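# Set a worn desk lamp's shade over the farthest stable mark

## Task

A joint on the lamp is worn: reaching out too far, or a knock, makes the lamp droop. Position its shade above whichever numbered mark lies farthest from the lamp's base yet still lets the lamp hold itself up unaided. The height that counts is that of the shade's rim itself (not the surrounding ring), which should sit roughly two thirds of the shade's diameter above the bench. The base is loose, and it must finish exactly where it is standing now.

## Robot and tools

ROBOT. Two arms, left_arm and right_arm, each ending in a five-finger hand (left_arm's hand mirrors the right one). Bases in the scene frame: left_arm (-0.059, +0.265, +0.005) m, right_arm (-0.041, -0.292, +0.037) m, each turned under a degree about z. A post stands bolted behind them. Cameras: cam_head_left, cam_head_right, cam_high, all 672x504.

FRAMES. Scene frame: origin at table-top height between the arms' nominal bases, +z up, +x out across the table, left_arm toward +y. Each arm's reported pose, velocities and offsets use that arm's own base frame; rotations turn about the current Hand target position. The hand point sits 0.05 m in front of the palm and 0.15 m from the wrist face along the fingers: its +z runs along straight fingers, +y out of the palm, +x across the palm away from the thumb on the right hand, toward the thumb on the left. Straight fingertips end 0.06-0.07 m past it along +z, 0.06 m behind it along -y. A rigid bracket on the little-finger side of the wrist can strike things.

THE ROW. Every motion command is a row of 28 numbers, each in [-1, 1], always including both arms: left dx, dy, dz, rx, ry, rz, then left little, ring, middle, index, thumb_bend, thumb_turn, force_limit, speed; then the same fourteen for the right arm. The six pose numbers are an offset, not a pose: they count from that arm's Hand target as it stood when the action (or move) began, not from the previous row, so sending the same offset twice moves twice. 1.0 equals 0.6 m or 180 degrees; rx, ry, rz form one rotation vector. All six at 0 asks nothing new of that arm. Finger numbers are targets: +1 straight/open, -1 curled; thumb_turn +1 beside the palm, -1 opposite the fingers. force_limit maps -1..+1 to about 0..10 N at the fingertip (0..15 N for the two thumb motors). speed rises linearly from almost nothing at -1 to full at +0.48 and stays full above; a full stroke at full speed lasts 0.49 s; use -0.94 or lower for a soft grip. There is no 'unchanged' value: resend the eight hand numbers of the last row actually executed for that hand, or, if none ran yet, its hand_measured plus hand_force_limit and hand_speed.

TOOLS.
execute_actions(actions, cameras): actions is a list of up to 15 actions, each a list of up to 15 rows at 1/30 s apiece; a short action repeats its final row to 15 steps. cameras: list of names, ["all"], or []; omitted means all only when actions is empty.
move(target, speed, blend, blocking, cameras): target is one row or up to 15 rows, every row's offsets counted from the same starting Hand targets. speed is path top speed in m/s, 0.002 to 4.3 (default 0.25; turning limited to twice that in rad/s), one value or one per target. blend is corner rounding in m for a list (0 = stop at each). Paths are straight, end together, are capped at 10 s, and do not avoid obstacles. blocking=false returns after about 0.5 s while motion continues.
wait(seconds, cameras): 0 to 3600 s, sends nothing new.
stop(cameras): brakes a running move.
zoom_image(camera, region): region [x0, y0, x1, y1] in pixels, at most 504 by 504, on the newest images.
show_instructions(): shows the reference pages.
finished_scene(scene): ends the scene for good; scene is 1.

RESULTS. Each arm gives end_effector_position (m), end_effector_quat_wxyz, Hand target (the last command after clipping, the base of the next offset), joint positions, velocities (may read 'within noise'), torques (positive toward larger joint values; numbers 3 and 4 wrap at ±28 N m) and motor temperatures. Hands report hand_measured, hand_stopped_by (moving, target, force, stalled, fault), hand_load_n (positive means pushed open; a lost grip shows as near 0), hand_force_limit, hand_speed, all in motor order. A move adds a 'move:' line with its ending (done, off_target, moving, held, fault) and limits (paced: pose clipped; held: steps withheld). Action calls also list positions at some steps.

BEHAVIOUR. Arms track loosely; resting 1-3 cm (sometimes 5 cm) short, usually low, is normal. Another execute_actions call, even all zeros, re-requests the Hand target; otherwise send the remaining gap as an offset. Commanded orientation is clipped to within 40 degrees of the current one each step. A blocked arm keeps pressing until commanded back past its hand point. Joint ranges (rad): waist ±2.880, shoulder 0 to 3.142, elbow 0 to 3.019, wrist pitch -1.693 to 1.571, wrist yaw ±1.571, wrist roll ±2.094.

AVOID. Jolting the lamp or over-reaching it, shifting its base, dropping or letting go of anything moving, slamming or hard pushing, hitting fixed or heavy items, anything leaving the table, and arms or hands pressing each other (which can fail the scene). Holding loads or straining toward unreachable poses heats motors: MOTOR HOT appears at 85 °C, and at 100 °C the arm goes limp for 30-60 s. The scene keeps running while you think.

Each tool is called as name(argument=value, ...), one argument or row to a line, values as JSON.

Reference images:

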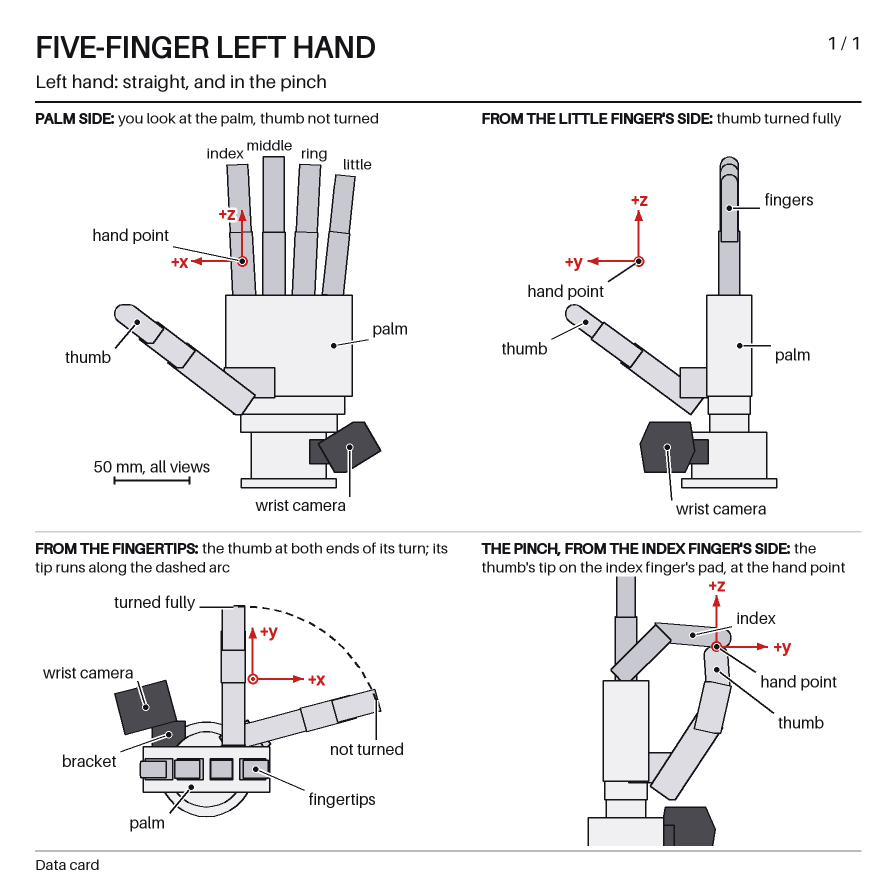

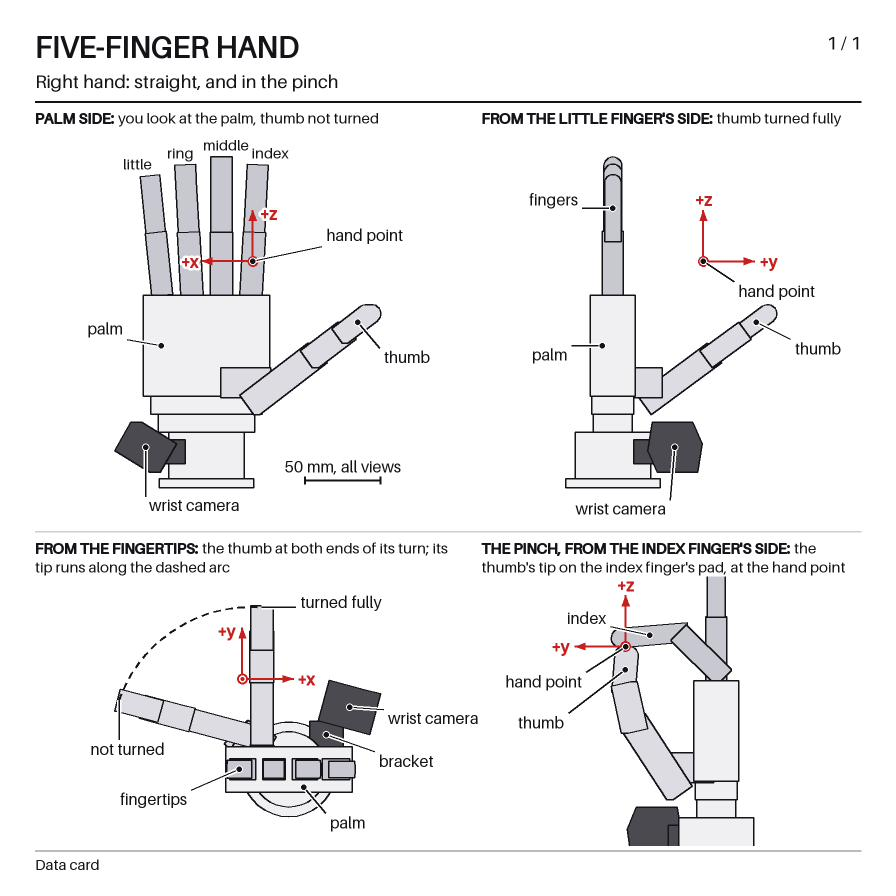

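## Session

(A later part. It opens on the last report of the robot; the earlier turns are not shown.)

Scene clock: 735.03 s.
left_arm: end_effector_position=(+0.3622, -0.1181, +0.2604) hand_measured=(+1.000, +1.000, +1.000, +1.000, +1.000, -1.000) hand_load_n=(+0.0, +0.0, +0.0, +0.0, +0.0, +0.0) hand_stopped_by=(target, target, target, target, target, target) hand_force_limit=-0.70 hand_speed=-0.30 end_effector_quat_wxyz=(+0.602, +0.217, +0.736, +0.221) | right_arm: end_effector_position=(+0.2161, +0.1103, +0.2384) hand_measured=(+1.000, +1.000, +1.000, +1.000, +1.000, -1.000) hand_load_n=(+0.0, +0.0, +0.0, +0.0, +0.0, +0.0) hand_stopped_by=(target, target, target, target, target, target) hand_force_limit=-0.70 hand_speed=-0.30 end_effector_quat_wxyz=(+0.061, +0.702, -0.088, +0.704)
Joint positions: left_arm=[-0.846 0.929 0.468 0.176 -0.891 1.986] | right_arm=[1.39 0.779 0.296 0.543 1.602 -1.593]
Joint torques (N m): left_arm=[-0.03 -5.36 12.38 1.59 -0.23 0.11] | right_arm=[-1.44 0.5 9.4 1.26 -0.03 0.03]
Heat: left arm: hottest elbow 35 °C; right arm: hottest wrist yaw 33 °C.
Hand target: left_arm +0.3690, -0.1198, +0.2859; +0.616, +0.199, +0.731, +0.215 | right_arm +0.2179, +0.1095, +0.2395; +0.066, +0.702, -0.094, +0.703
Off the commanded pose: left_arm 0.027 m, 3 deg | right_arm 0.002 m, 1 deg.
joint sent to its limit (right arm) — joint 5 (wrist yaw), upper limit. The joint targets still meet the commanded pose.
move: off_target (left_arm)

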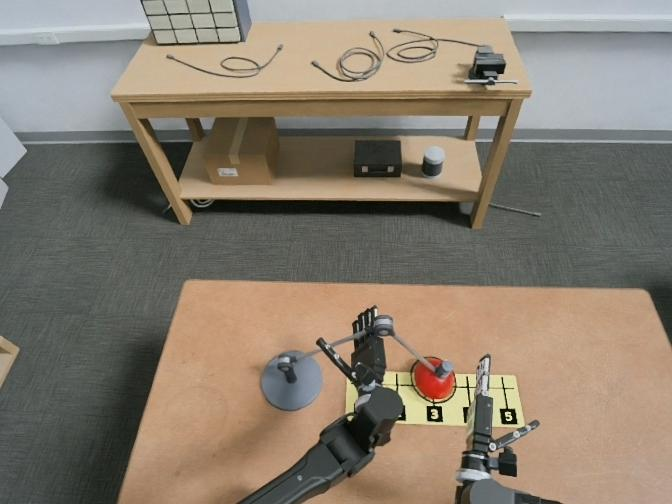

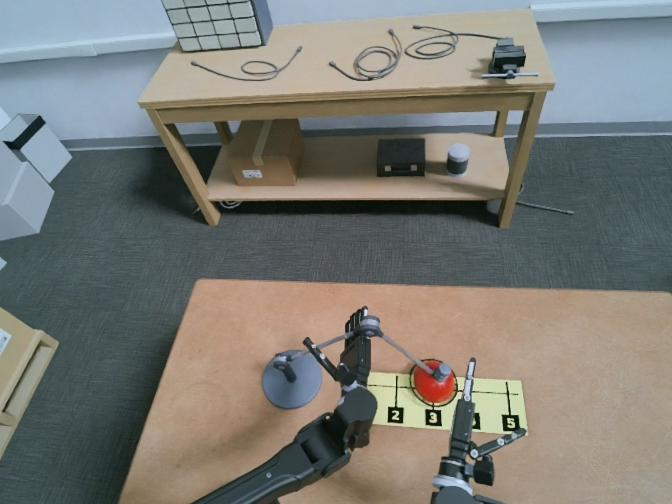

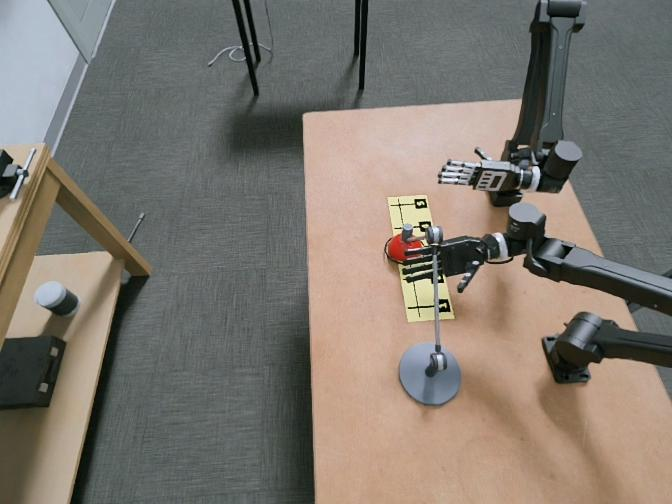

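move(
  target=[0,0,0,0,0,0,1,1,1,1,1,-1,-0.7,-0.3,0,0,0,0,0,0,1,1,1,1,1,-1,-0.7,-0.3],
  speed=0.03,
  cameras=["all"],
)

zoom_image(
  camera="cam_head_left",
  region=[260, 290, 480, 455],
)

Scene clock: 737.20 s.
left_arm: end_effector_position=(+0.3622, -0.1181, +0.2604) hand_measured=(+1.000, +1.000, +1.000, +1.000, +1.000, -1.000) hand_load_n=(+0.0, +0.0, +0.0, +0.0, +0.0, +0.0) hand_stopped_by=(target, target, target, target, target, target) hand_force_limit=-0.70 hand_speed=-0.30 end_effector_quat_wxyz=(+0.602, +0.217, +0.736, +0.221) | right_arm: end_effector_position=(+0.2161, +0.1103, +0.2384) hand_measured=(+1.000, +1.000, +1.000, +1.000, +1.000, -1.000) hand_load_n=(+0.0, +0.0, +0.0, +0.0, +0.0, +0.0) hand_stopped_by=(target, target, target, target, target, target) hand_force_limit=-0.70 hand_speed=-0.30 end_effector_quat_wxyz=(+0.061, +0.702, -0.088, +0.704)
Joint positions: left_arm=[-0.846 0.929 0.468 0.176 -0.891 1.986] | right_arm=[1.39 0.779 0.296 0.543 1.602 -1.593]
Joint torques (N m): left_arm=[-0.09 -6.01 12.49 1.54 -0.28 0.06] | right_arm=[-1.49 0.26 9.43 1.05 -0.04 0.01]
Heat: left arm: hottest elbow 36 °C; right arm: hottest wrist yaw 33 °C.
Hand target: left_arm +0.3690, -0.1198, +0.2859; +0.616, +0.199, +0.731, +0.215 | right_arm +0.2179, +0.1095, +0.2395; +0.066, +0.702, -0.094, +0.703
Off the commanded pose: left_arm 0.026 m, 3 deg | right_arm 0.002 m, 1 deg.
joint sent to its limit (right arm) — joint 5 (wrist yaw), upper limit. The joint targets still meet the commanded pose.
move: done

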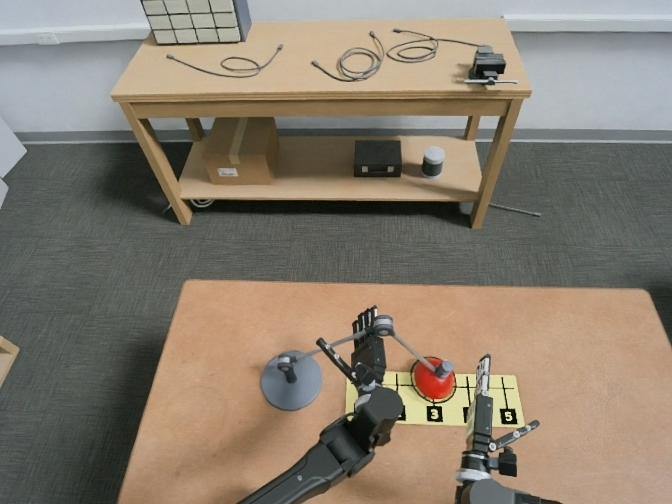

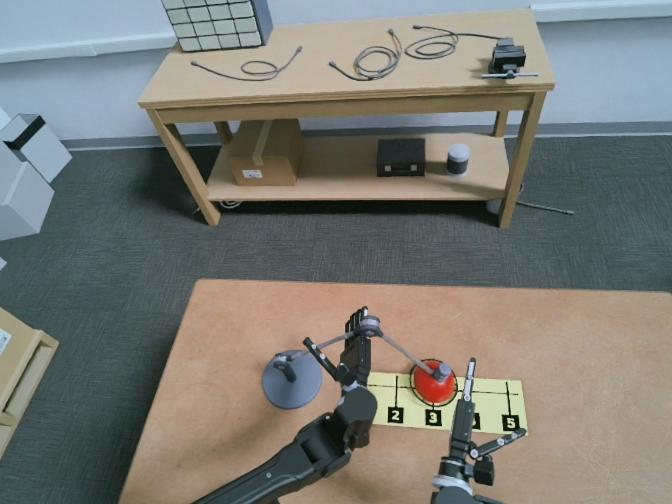

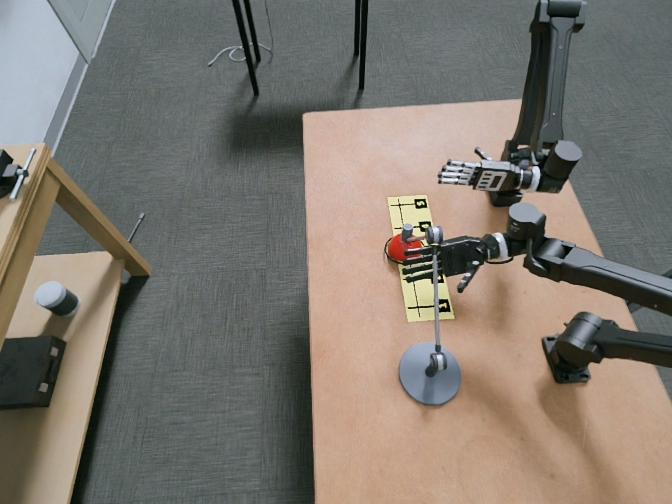

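Scaled by 2.291 from the camera's image (finer frame: 960x720).

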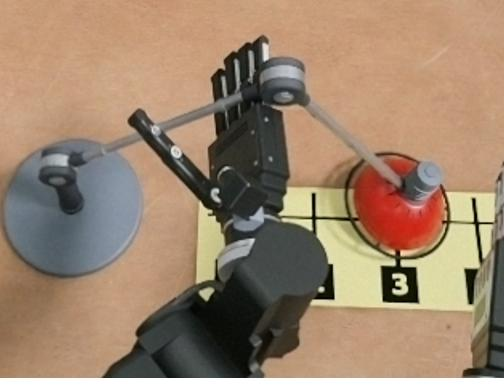

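move(
  target=[0,0.025,0.035,0,0,0,1,1,1,1,1,-1,-0.7,-0.3,0,0,0,0,0,0,1,1,1,1,1,-1,-0.7,-0.3],
  speed=0.03,
  cameras=["cam_head_left","cam_head_right","cam_high"],
)

zoom_image(
  camera="cam_head_left",
  region=[260, 290, 480, 455],
)

Scene clock: 738.67 s.
left_arm: end_effector_position=(+0.3612, -0.1126, +0.2626) hand_measured=(+1.000, +1.000, +1.000, +1.000, +1.000, -1.000) hand_load_n=(+0.0, +0.0, +0.0, +0.0, +0.0, +0.0) hand_stopped_by=(target, target, target, target, target, target) hand_force_limit=-0.70 hand_speed=-0.30 end_effector_quat_wxyz=(+0.587, +0.247, +0.739, +0.221) | right_arm: end_effector_position=(+0.2161, +0.1103, +0.2384) hand_measured=(+1.000, +1.000, +1.000, +1.000, +1.000, -1.000) hand_load_n=(+0.0, +0.5, +0.0, +0.0, +0.0, +0.5) hand_stopped_by=(target, target, target, target, target, target) hand_force_limit=-0.70 hand_speed=-0.30 end_effector_quat_wxyz=(+0.061, +0.702, -0.088, +0.704)
Joint positions: left_arm=[-0.825 0.875 0.47 0.081 -0.836 2.009] | right_arm=[1.39 0.779 0.296 0.543 1.602 -1.593]
Joint torques (N m): left_arm=[0.62 -7.06 13.83 2.11 -0.99 -0.09] | right_arm=[-0.26 1.08 9.51 1.22 -0.01 0.08]
Heat: left arm: hottest elbow 36 °C; right arm: hottest wrist yaw 33 °C.
Hand target: left_arm +0.3689, -0.1048, +0.3069; +0.616, +0.199, +0.731, +0.215 | right_arm +0.2179, +0.1095, +0.2395; +0.066, +0.702, -0.094, +0.703
Off the commanded pose: left_arm 0.046 m, 7 deg | right_arm 0.002 m, 1 deg.
joint sent to its limit (right arm) — joint 5 (wrist yaw), upper limit. The joint targets still meet the commanded pose.
move: off_target (left_arm)

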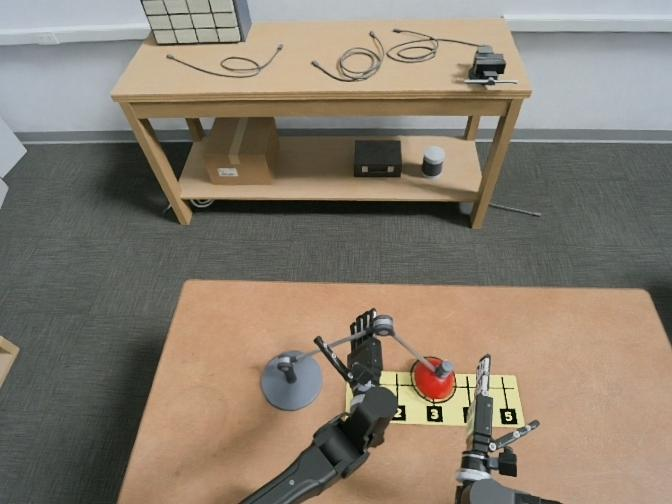

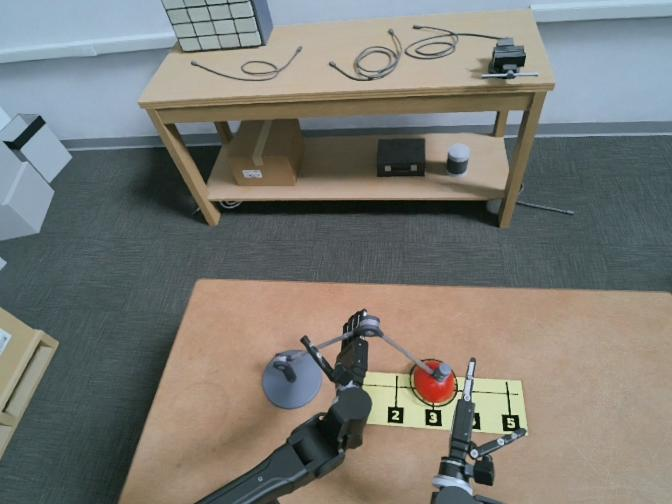

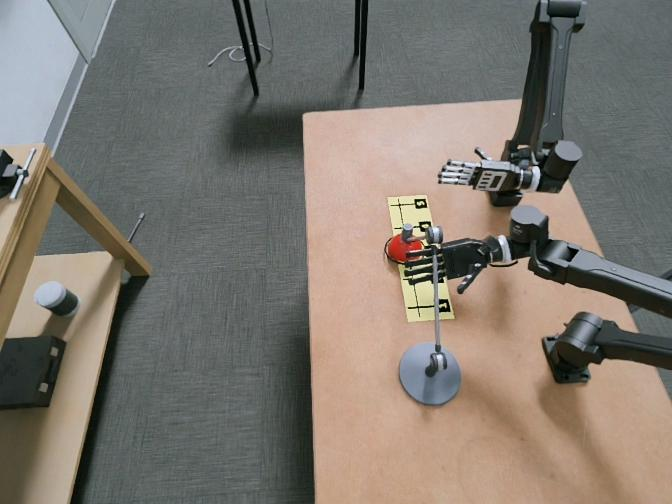

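Scaled by 2.291 from the camera's image (finer frame: 960x720).

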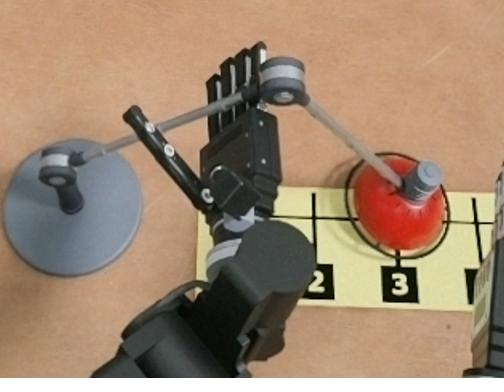

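move(
  target=[0,0.02,0.035,0,0,0,1,1,1,1,1,-1,-0.7,-0.3,0,0,0,0,0,0,1,1,1,1,1,-1,-0.7,-0.3],
  speed=0.03,
  cameras=["cam_head_left","cam_head_right","cam_high"],
)

zoom_image(
  camera="cam_head_left",
  region=[260, 290, 480, 455],
)

Scene clock: 740.33 s.
left_arm: end_effector_position=(+0.3608, -0.1053, +0.2706) hand_measured=(+1.000, +1.000, +1.000, +1.000, +1.000, -1.000) hand_load_n=(+0.0, +0.0, +0.0, +0.0, +0.0, +0.0) hand_stopped_by=(target, target, target, target, target, target) hand_force_limit=-0.70 hand_speed=-0.30 end_effector_quat_wxyz=(+0.576, +0.265, +0.741, +0.223) | right_arm: end_effector_position=(+0.2161, +0.1103, +0.2384) hand_measured=(+1.000, +1.000, +1.000, +1.000, +1.000, -1.000) hand_load_n=(+0.0, +0.0, +0.0, +0.0, +0.0, +0.0) hand_stopped_by=(target, target, target, target, target, target) hand_force_limit=-0.70 hand_speed=-0.30 end_effector_quat_wxyz=(+0.061, +0.702, -0.088, +0.704)
Joint positions: left_arm=[-0.8 0.827 0.484 -0.004 -0.796 2.03] | right_arm=[1.39 0.779 0.296 0.543 1.602 -1.593]
Joint torques (N m): left_arm=[1.38 -6.48 15.09 2.21 -1.29 -0.15] | right_arm=[-1.38 0.21 9.47 0.96 0.01 0]
Heat: left arm: hottest elbow 37 °C; right arm: hottest wrist yaw 33 °C.
Hand target: left_arm +0.3689, -0.0928, +0.3280; +0.616, +0.199, +0.731, +0.215 | right_arm +0.2179, +0.1095, +0.2395; +0.066, +0.702, -0.094, +0.703
Off the commanded pose: left_arm 0.059 m, 9 deg | right_arm 0.002 m, 1 deg.
joint sent to its limit (right arm) — joint 5 (wrist yaw), upper limit. The joint targets still meet the commanded pose.
move: off_target (left_arm)

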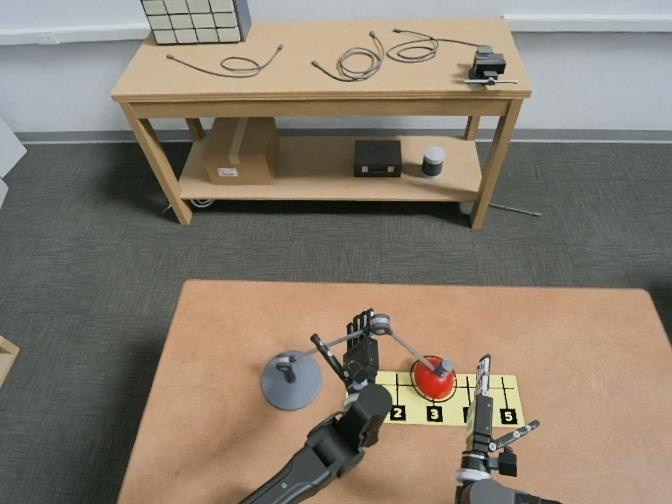

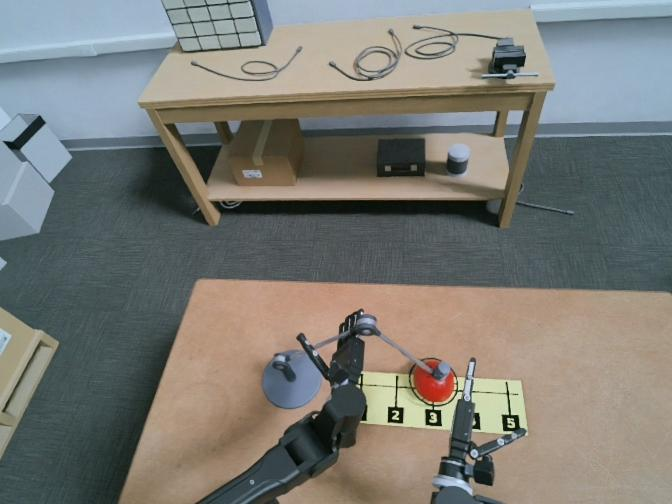

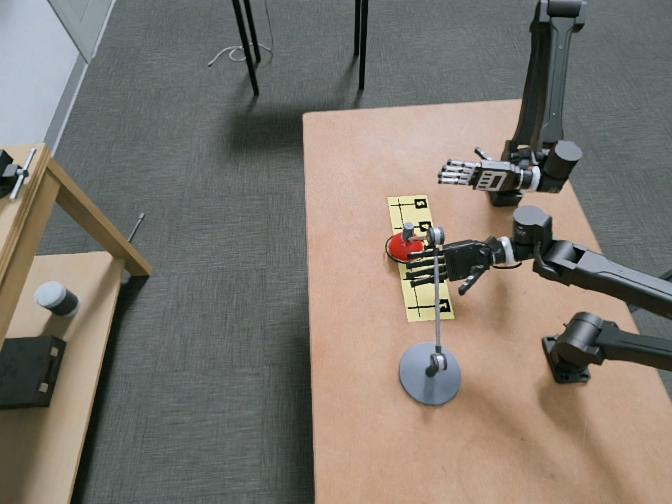

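Scaled by 2.291 from the camera's image (finer frame: 960x720).

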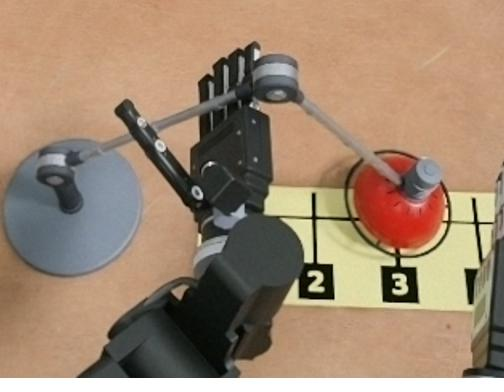

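move(
  target=[0,0.012,0.018,0,0,0,1,1,1,1,1,-1,-0.7,-0.3,0,0,0,0,0,0,1,1,1,1,1,-1,-0.7,-0.3],
  speed=0.03,
  cameras=["cam_head_left","cam_head_right","cam_high"],
)

zoom_image(
  camera="cam_head_left",
  region=[260, 290, 480, 455],
)

Scene clock: 741.40 s.
left_arm: end_effector_position=(+0.3612, -0.0981, +0.2778) hand_measured=(+1.000, +1.000, +1.000, +1.000, +1.000, -1.000) hand_load_n=(+0.0, +0.0, +0.0, +0.0, +0.0, +0.0) hand_stopped_by=(target, target, target, target, target, target) hand_force_limit=-0.70 hand_speed=-0.30 end_effector_quat_wxyz=(+0.573, +0.265, +0.743, +0.223) | right_arm: end_effector_position=(+0.2161, +0.1103, +0.2384) hand_measured=(+1.000, +1.000, +1.000, +1.000, +1.000, -1.000) hand_load_n=(+0.0, +0.0, +0.0, +0.0, +0.0, +0.0) hand_stopped_by=(target, target, target, target, target, target) hand_force_limit=-0.70 hand_speed=-0.30 end_effector_quat_wxyz=(+0.061, +0.702, -0.088, +0.704)
Joint positions: left_arm=[-0.779 0.799 0.495 -0.046 -0.776 2.036] | right_arm=[1.39 0.779 0.296 0.543 1.602 -1.593]
Joint torques (N m): left_arm=[1.32 -6.89 15.61 2.54 -1.3 -0.16] | right_arm=[-1.2 -0.09 9.61 1.28 0 0]
Heat: left arm: hottest elbow 37 °C; right arm: hottest wrist yaw 33 °C.
Hand target: left_arm +0.3690, -0.0857, +0.3388; +0.616, +0.199, +0.731, +0.215 | right_arm +0.2179, +0.1095, +0.2395; +0.066, +0.702, -0.094, +0.703
Off the commanded pose: left_arm 0.063 m, 9 deg | right_arm 0.002 m, 1 deg.
joint sent to its limit (right arm) — joint 5 (wrist yaw), upper limit. The joint targets still meet the commanded pose.
move: off_target (left_arm)

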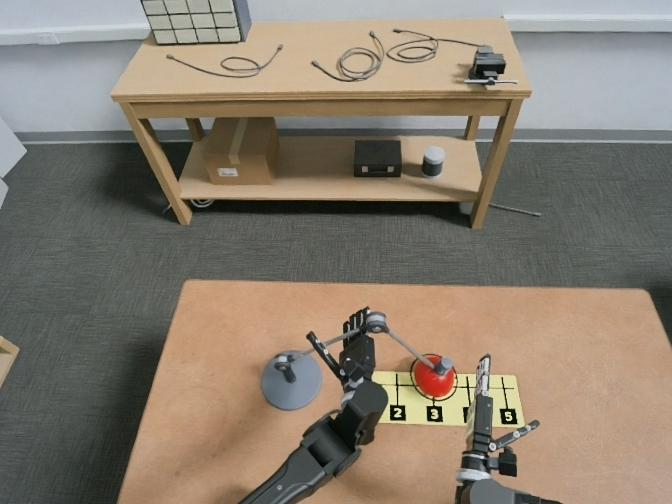

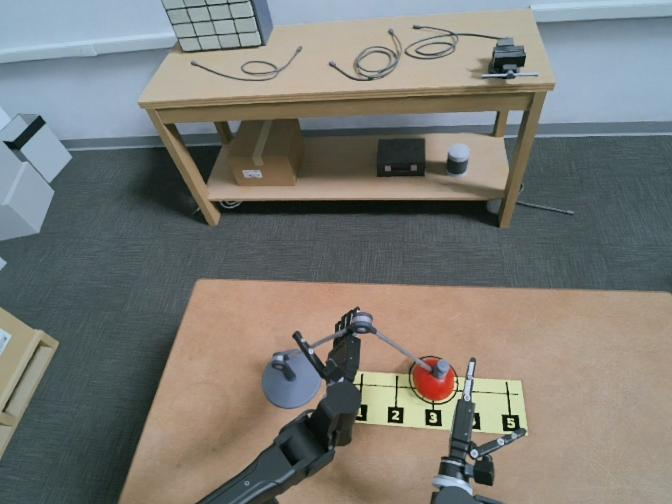

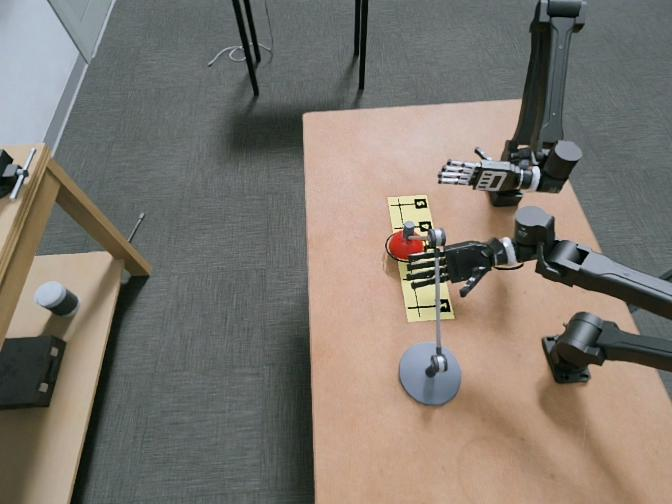

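Scaled by 2.291 from the camera's image (finer frame: 960x720).

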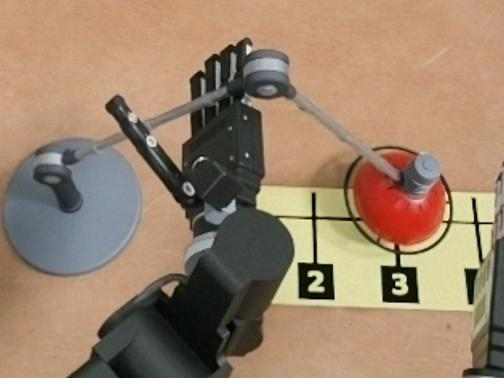

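zoom_image(
  camera="cam_head_left",
  region=[380, 330, 490, 420],
)

zoom_image(
  camera="cam_head_right",
  region=[380, 330, 490, 420],
)

zoom_image(
  camera="cam_high",
  region=[370, 190, 480, 280],
)

Scaled by 4.582 from the camera's image (finer frame: 960x720).

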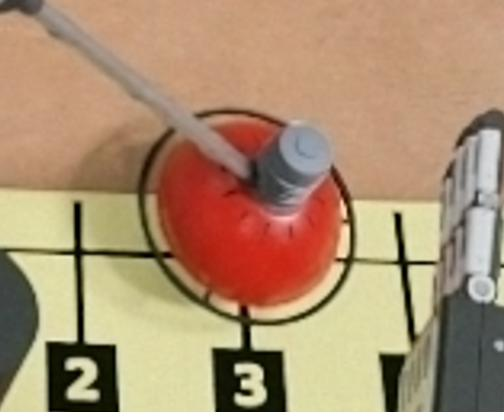

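Scaled by 4.582 from the camera's image (finer frame: 960x720).

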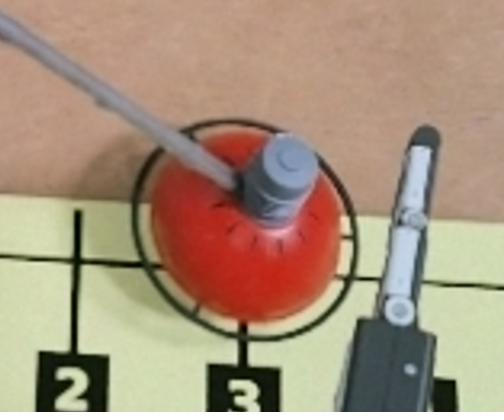

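Scaled by 4.582 from the camera's image (finer frame: 960x720).

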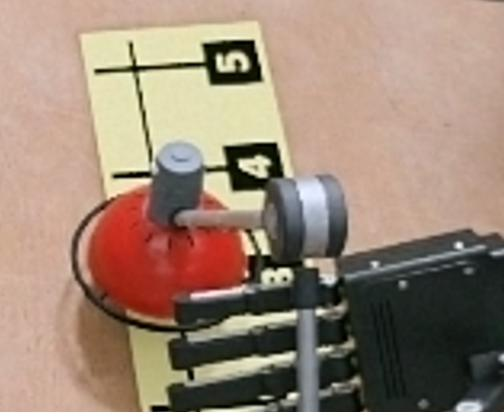

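zoom_image(
  camera="cam_head_left",
  region=[405, 350, 465, 405],
)

zoom_image(
  camera="cam_head_right",
  region=[405, 350, 465, 405],
)

zoom_image(
  camera="cam_high",
  region=[380, 220, 440, 275],
)

Scaled by 8.400 from the camera's image (finer frame: 960x720).

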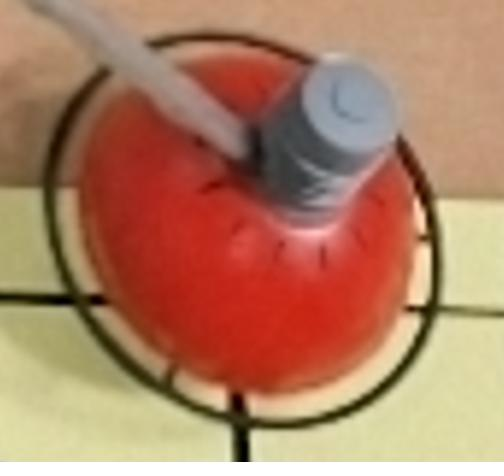

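Scaled by 8.400 from the camera's image (finer frame: 960x720).

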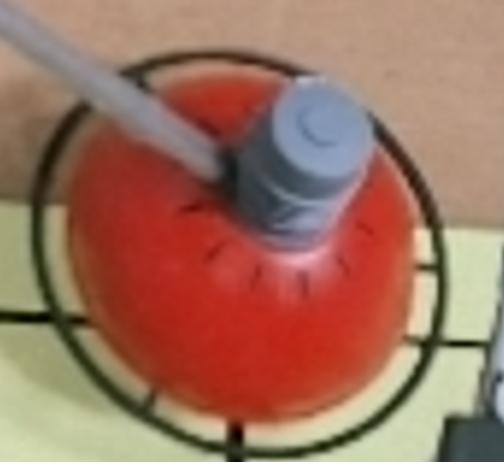

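Scaled by 8.400 from the camera's image (finer frame: 960x720).

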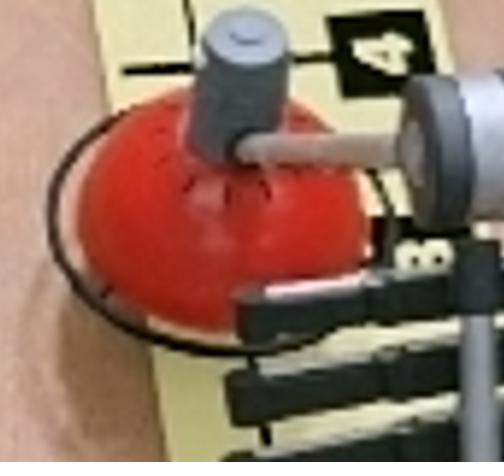

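move(
  target=[
    [0,-0.05,-0.1,0,0,0,1,1,1,1,1,-1,-0.7,-0.3,0,0,0,0,0,0,1,1,1,1,1,-1,-0.7,-0.3],
    [0,-0.1,-0.19,0,0,0,1,1,1,1,1,-1,-0.7,-0.3,0,0,0,0,0,0,1,1,1,1,1,-1,-0.7,-0.3],
  ],
  speed=[0.03,0.05],
  blend=[0.01,0],
  cameras=["cam_head_left","cam_head_right","cam_high"],
)

zoom_image(
  camera="cam_head_left",
  region=[260, 290, 480, 455],
)

Scene clock: 749.70 s.
left_arm: end_effector_position=(+0.3707, -0.1442, +0.2316) hand_measured=(+1.000, +1.000, +1.000, +1.000, +1.000, -1.000) hand_load_n=(+0.0, +0.0, +0.0, +0.5, +0.0, +0.0) hand_stopped_by=(target, target, target, target, target, target) hand_force_limit=-0.70 hand_speed=-0.30 end_effector_quat_wxyz=(+0.615, +0.200, +0.730, +0.219) | right_arm: end_effector_position=(+0.2161, +0.1103, +0.2384) hand_measured=(+1.000, +1.000, +1.000, +1.000, +1.000, -1.000) hand_load_n=(+0.0, +0.0, +0.0, +0.0, +0.0, +0.0) hand_stopped_by=(target, target, target, target, target, target) hand_force_limit=-0.70 hand_speed=-0.30 end_effector_quat_wxyz=(+0.061, +0.702, -0.088, +0.704)
Joint positions: left_arm=[-0.888 1.108 0.462 0.391 -0.947 1.973] | right_arm=[1.39 0.779 0.296 0.543 1.602 -1.593]
Joint torques (N m): left_arm=[-1.85 -5.36 7.34 2.69 -0.19 -0.07] | right_arm=[-2.02 -0.15 9.52 0.87 -0.01 0.04]
Motor temperatures (°C): left_arm=[27 30 39 28 34 30] | right_arm=[31 32 32 27 32 29]
Heat: left arm: hottest elbow 39 °C; right arm: hottest shoulder 32 °C.
Hand target: left_arm +0.3690, -0.1457, +0.2249; +0.616, +0.199, +0.731, +0.215 | right_arm +0.2179, +0.1095, +0.2395; +0.066, +0.702, -0.094, +0.703
Off the commanded pose: left_arm 0.007 m, 1 deg | right_arm 0.002 m, 1 deg.
joint sent to its limit (right arm) — joint 5 (wrist yaw), upper limit. The joint targets still meet the commanded pose.
move: done

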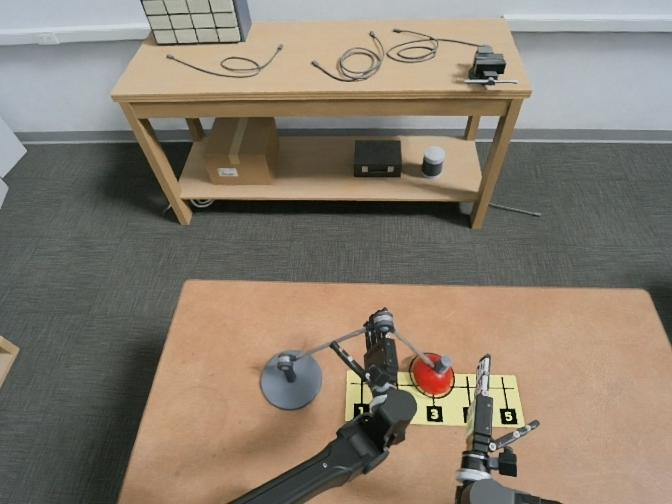

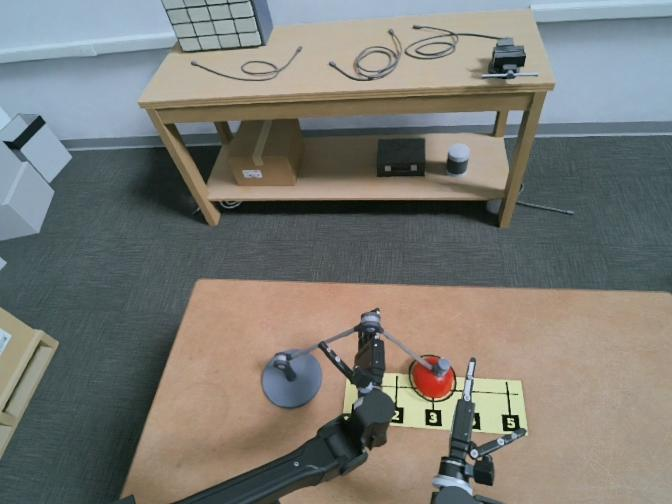

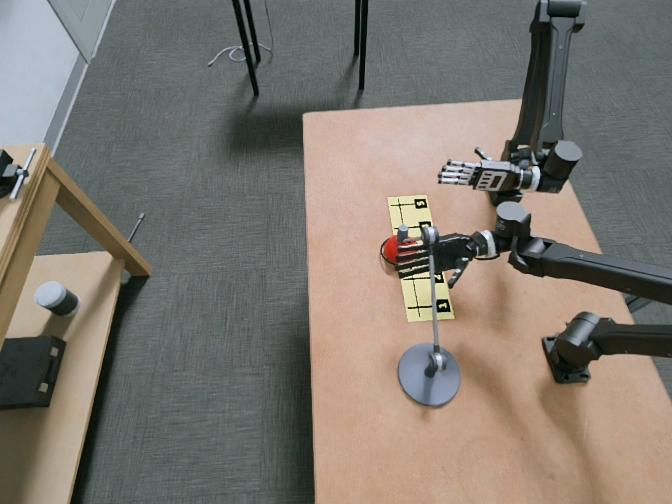

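Scaled by 2.291 from the camera's image (finer frame: 960x720).

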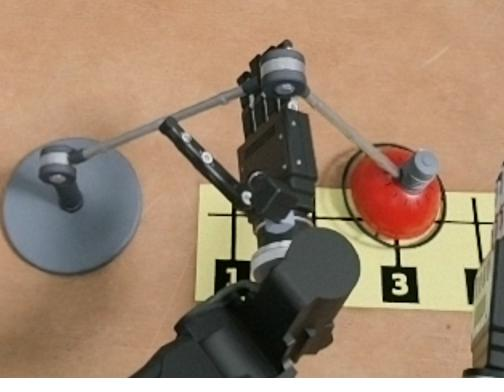

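move(
  target=[0,-0.05,-0.04,0,0,0,1,1,1,1,1,-1,-0.7,-0.3,0,0,0,0,0,0,1,1,1,1,1,-1,-0.7,-0.3],
  speed=[0.05],
  cameras=["cam_head_left","cam_head_right","cam_high"],
)

zoom_image(
  camera="cam_head_left",
  region=[260, 290, 480, 455],
)

zoom_image(
  camera="cam_high",
  region=[360, 190, 500, 310],
)

Scene clock: 751.43 s.
left_arm: end_effector_position=(+0.3663, -0.1681, +0.1974) hand_measured=(+1.000, +1.000, +1.000, +1.000, +1.000, -1.000) hand_load_n=(+0.0, +0.0, +0.0, +0.0, +0.0, +0.5) hand_stopped_by=(target, target, target, target, target, target) hand_force_limit=-0.70 hand_speed=-0.30 end_effector_quat_wxyz=(+0.607, +0.209, +0.733, +0.226) | right_arm: end_effector_position=(+0.2161, +0.1103, +0.2384) hand_measured=(+1.000, +1.000, +1.000, +1.000, +1.000, -1.000) hand_load_n=(+0.0, +0.0, +0.0, +0.0, +0.0, +0.5) hand_stopped_by=(target, target, target, target, target, target) hand_force_limit=-0.70 hand_speed=-0.30 end_effector_quat_wxyz=(+0.061, +0.702, -0.088, +0.704)
Joint positions: left_arm=[-0.948 1.251 0.462 0.484 -1.005 1.944] | right_arm=[1.39 0.779 0.296 0.543 1.602 -1.593]
Joint torques (N m): left_arm=[-0.44 -6.36 8.77 2.74 -0.27 -0.07] | right_arm=[-0.85 0.67 9.63 0.94 0 0.06]
Heat: left arm: hottest elbow 39 °C; right arm: hottest elbow 33 °C.
Hand target: left_arm +0.3690, -0.1756, +0.2007; +0.616, +0.199, +0.731, +0.215 | right_arm +0.2179, +0.1095, +0.2395; +0.066, +0.702, -0.094, +0.703
Off the commanded pose: left_arm 0.009 m, 2 deg | right_arm 0.002 m, 1 deg.
joint sent to its limit (right arm) — joint 5 (wrist yaw), upper limit. The joint targets still meet the commanded pose.
move: done

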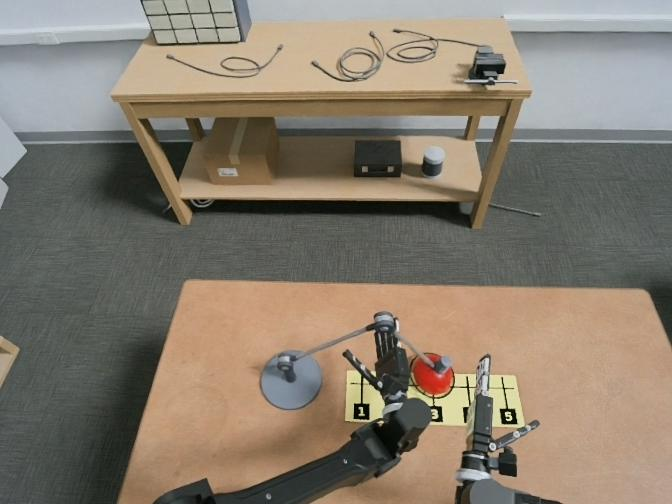

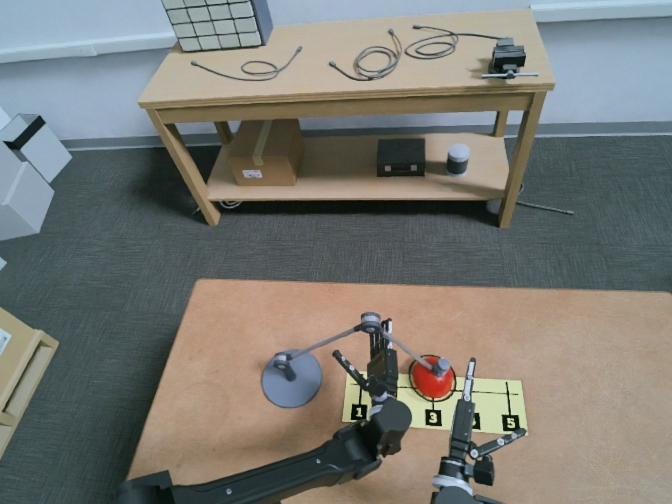

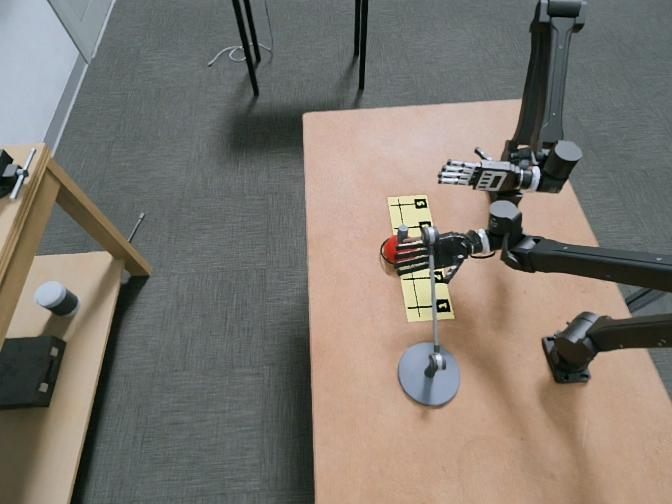

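Scaled by 2.291 from the camera's image (finer frame: 960x720).

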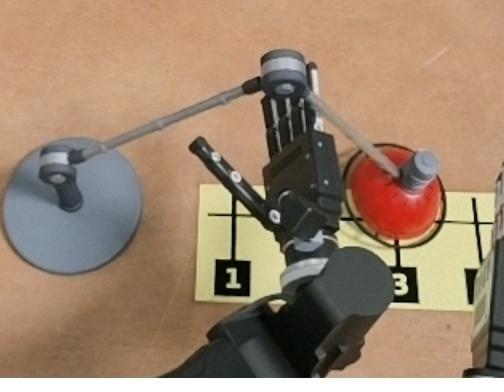

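Scaled by 3.600 from the camera's image (finer frame: 960x720).

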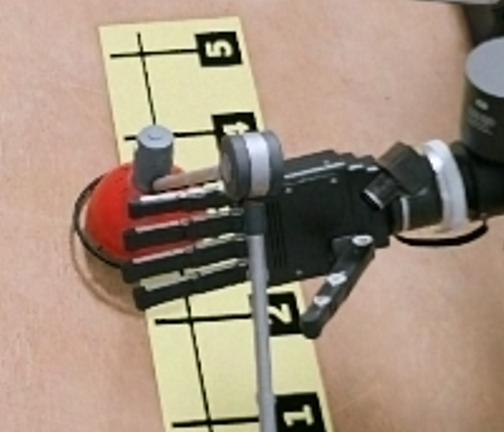

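move(
  target=[-0.3,-0.1,0.0,0,0,0,1,1,1,1,1,-1,-0.7,-0.3,0,0,0,0,0,0,1,1,1,1,1,-1,-0.7,-0.3],
  speed=[0.12],
  cameras=["cam_head_left","cam_head_right","cam_high"],
)

zoom_image(
  camera="cam_head_left",
  region=[260, 290, 480, 455],
)

zoom_image(
  camera="cam_high",
  region=[370, 190, 480, 330],
)

Scene clock: 753.87 s.
left_arm: end_effector_position=(+0.3164, -0.1802, +0.1984) hand_measured=(+1.000, +1.000, +1.000, +1.000, +1.000, -1.000) hand_load_n=(-0.5, +0.0, +0.0, +0.0, +0.0, +0.0) hand_stopped_by=(target, target, target, target, target, target) hand_force_limit=-0.70 hand_speed=-0.30 end_effector_quat_wxyz=(+0.608, +0.197, +0.728, +0.247) | right_arm: end_effector_position=(+0.2161, +0.1103, +0.2384) hand_measured=(+1.000, +1.000, +1.000, +1.000, +1.000, -1.000) hand_load_n=(+0.0, +0.0, +0.0, +0.0, +0.0, +0.0) hand_stopped_by=(target, target, target, target, target, target) hand_force_limit=-0.70 hand_speed=-0.30 end_effector_quat_wxyz=(+0.061, +0.702, -0.088, +0.704)
Joint positions: left_arm=[-1.115 1.231 0.455 0.372 -1.21 1.841] | right_arm=[1.39 0.779 0.296 0.543 1.602 -1.593]
Joint torques (N m): left_arm=[-0.62 -6.59 7.46 1.88 -0.08 0.04] | right_arm=[-0.21 0.97 9.42 0.91 -0.06 0.07]
Heat: left arm: hottest elbow 39 °C; right arm: hottest elbow 33 °C.
Hand target: left_arm +0.3182, -0.1814, +0.1991; +0.609, +0.196, +0.729, +0.245 (not the last commanded pose) | right_arm +0.2179, +0.1095, +0.2395; +0.066, +0.702, -0.094, +0.703
Off the commanded pose: left_arm 0.139 m, 4 deg | right_arm 0.002 m, 1 deg.
joint sent to its limit (right arm) — joint 5 (wrist yaw), upper limit. The joint targets still meet the commanded pose.
move: held (left_arm; a check stopped the path); limits=held
pose unreachable (left arm): on one or more control steps of this call, first in action 0 (counted from 0), this arm could not follow its commanded pose, so it was not sent that pose on those steps. It may still have moved: this result reports where it is.
cause: moving toward the commanded pose would bring a part of the arm too close to another arm (a part of this arm just beyond joint 4 (wrist pitch) and a part of the right arm just beyond its joint 6 (wrist roll), at the place that arm is still heading or pushing toward).

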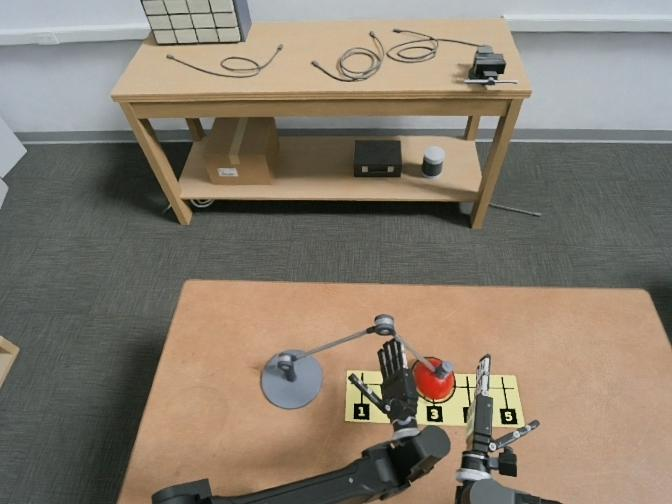

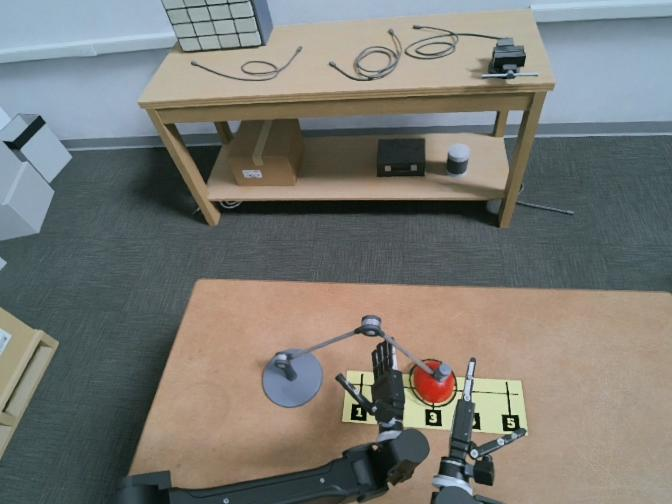

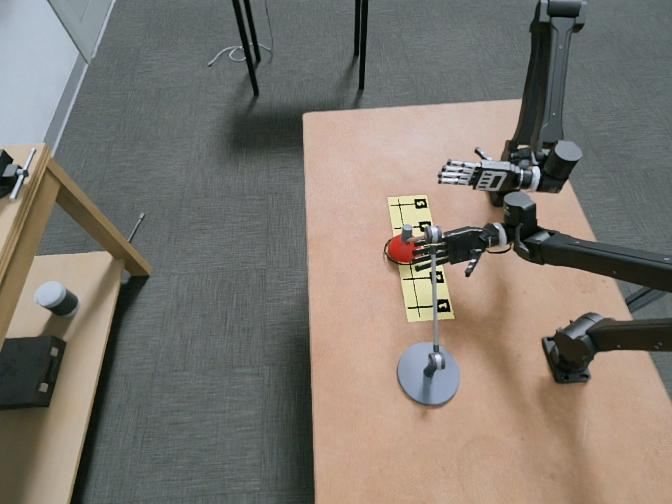

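Scaled by 2.291 from the camera's image (finer frame: 960x720).

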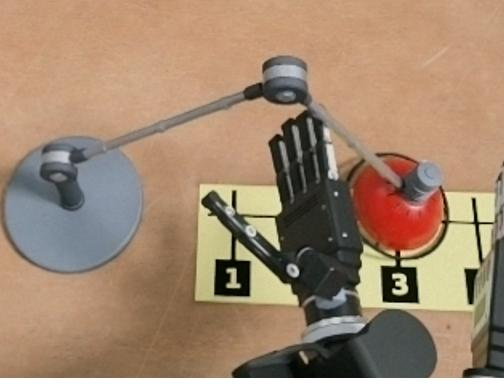

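Scaled by 3.600 from the camera's image (finer frame: 960x720).

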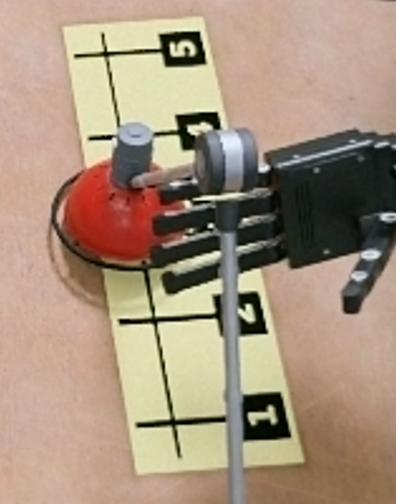

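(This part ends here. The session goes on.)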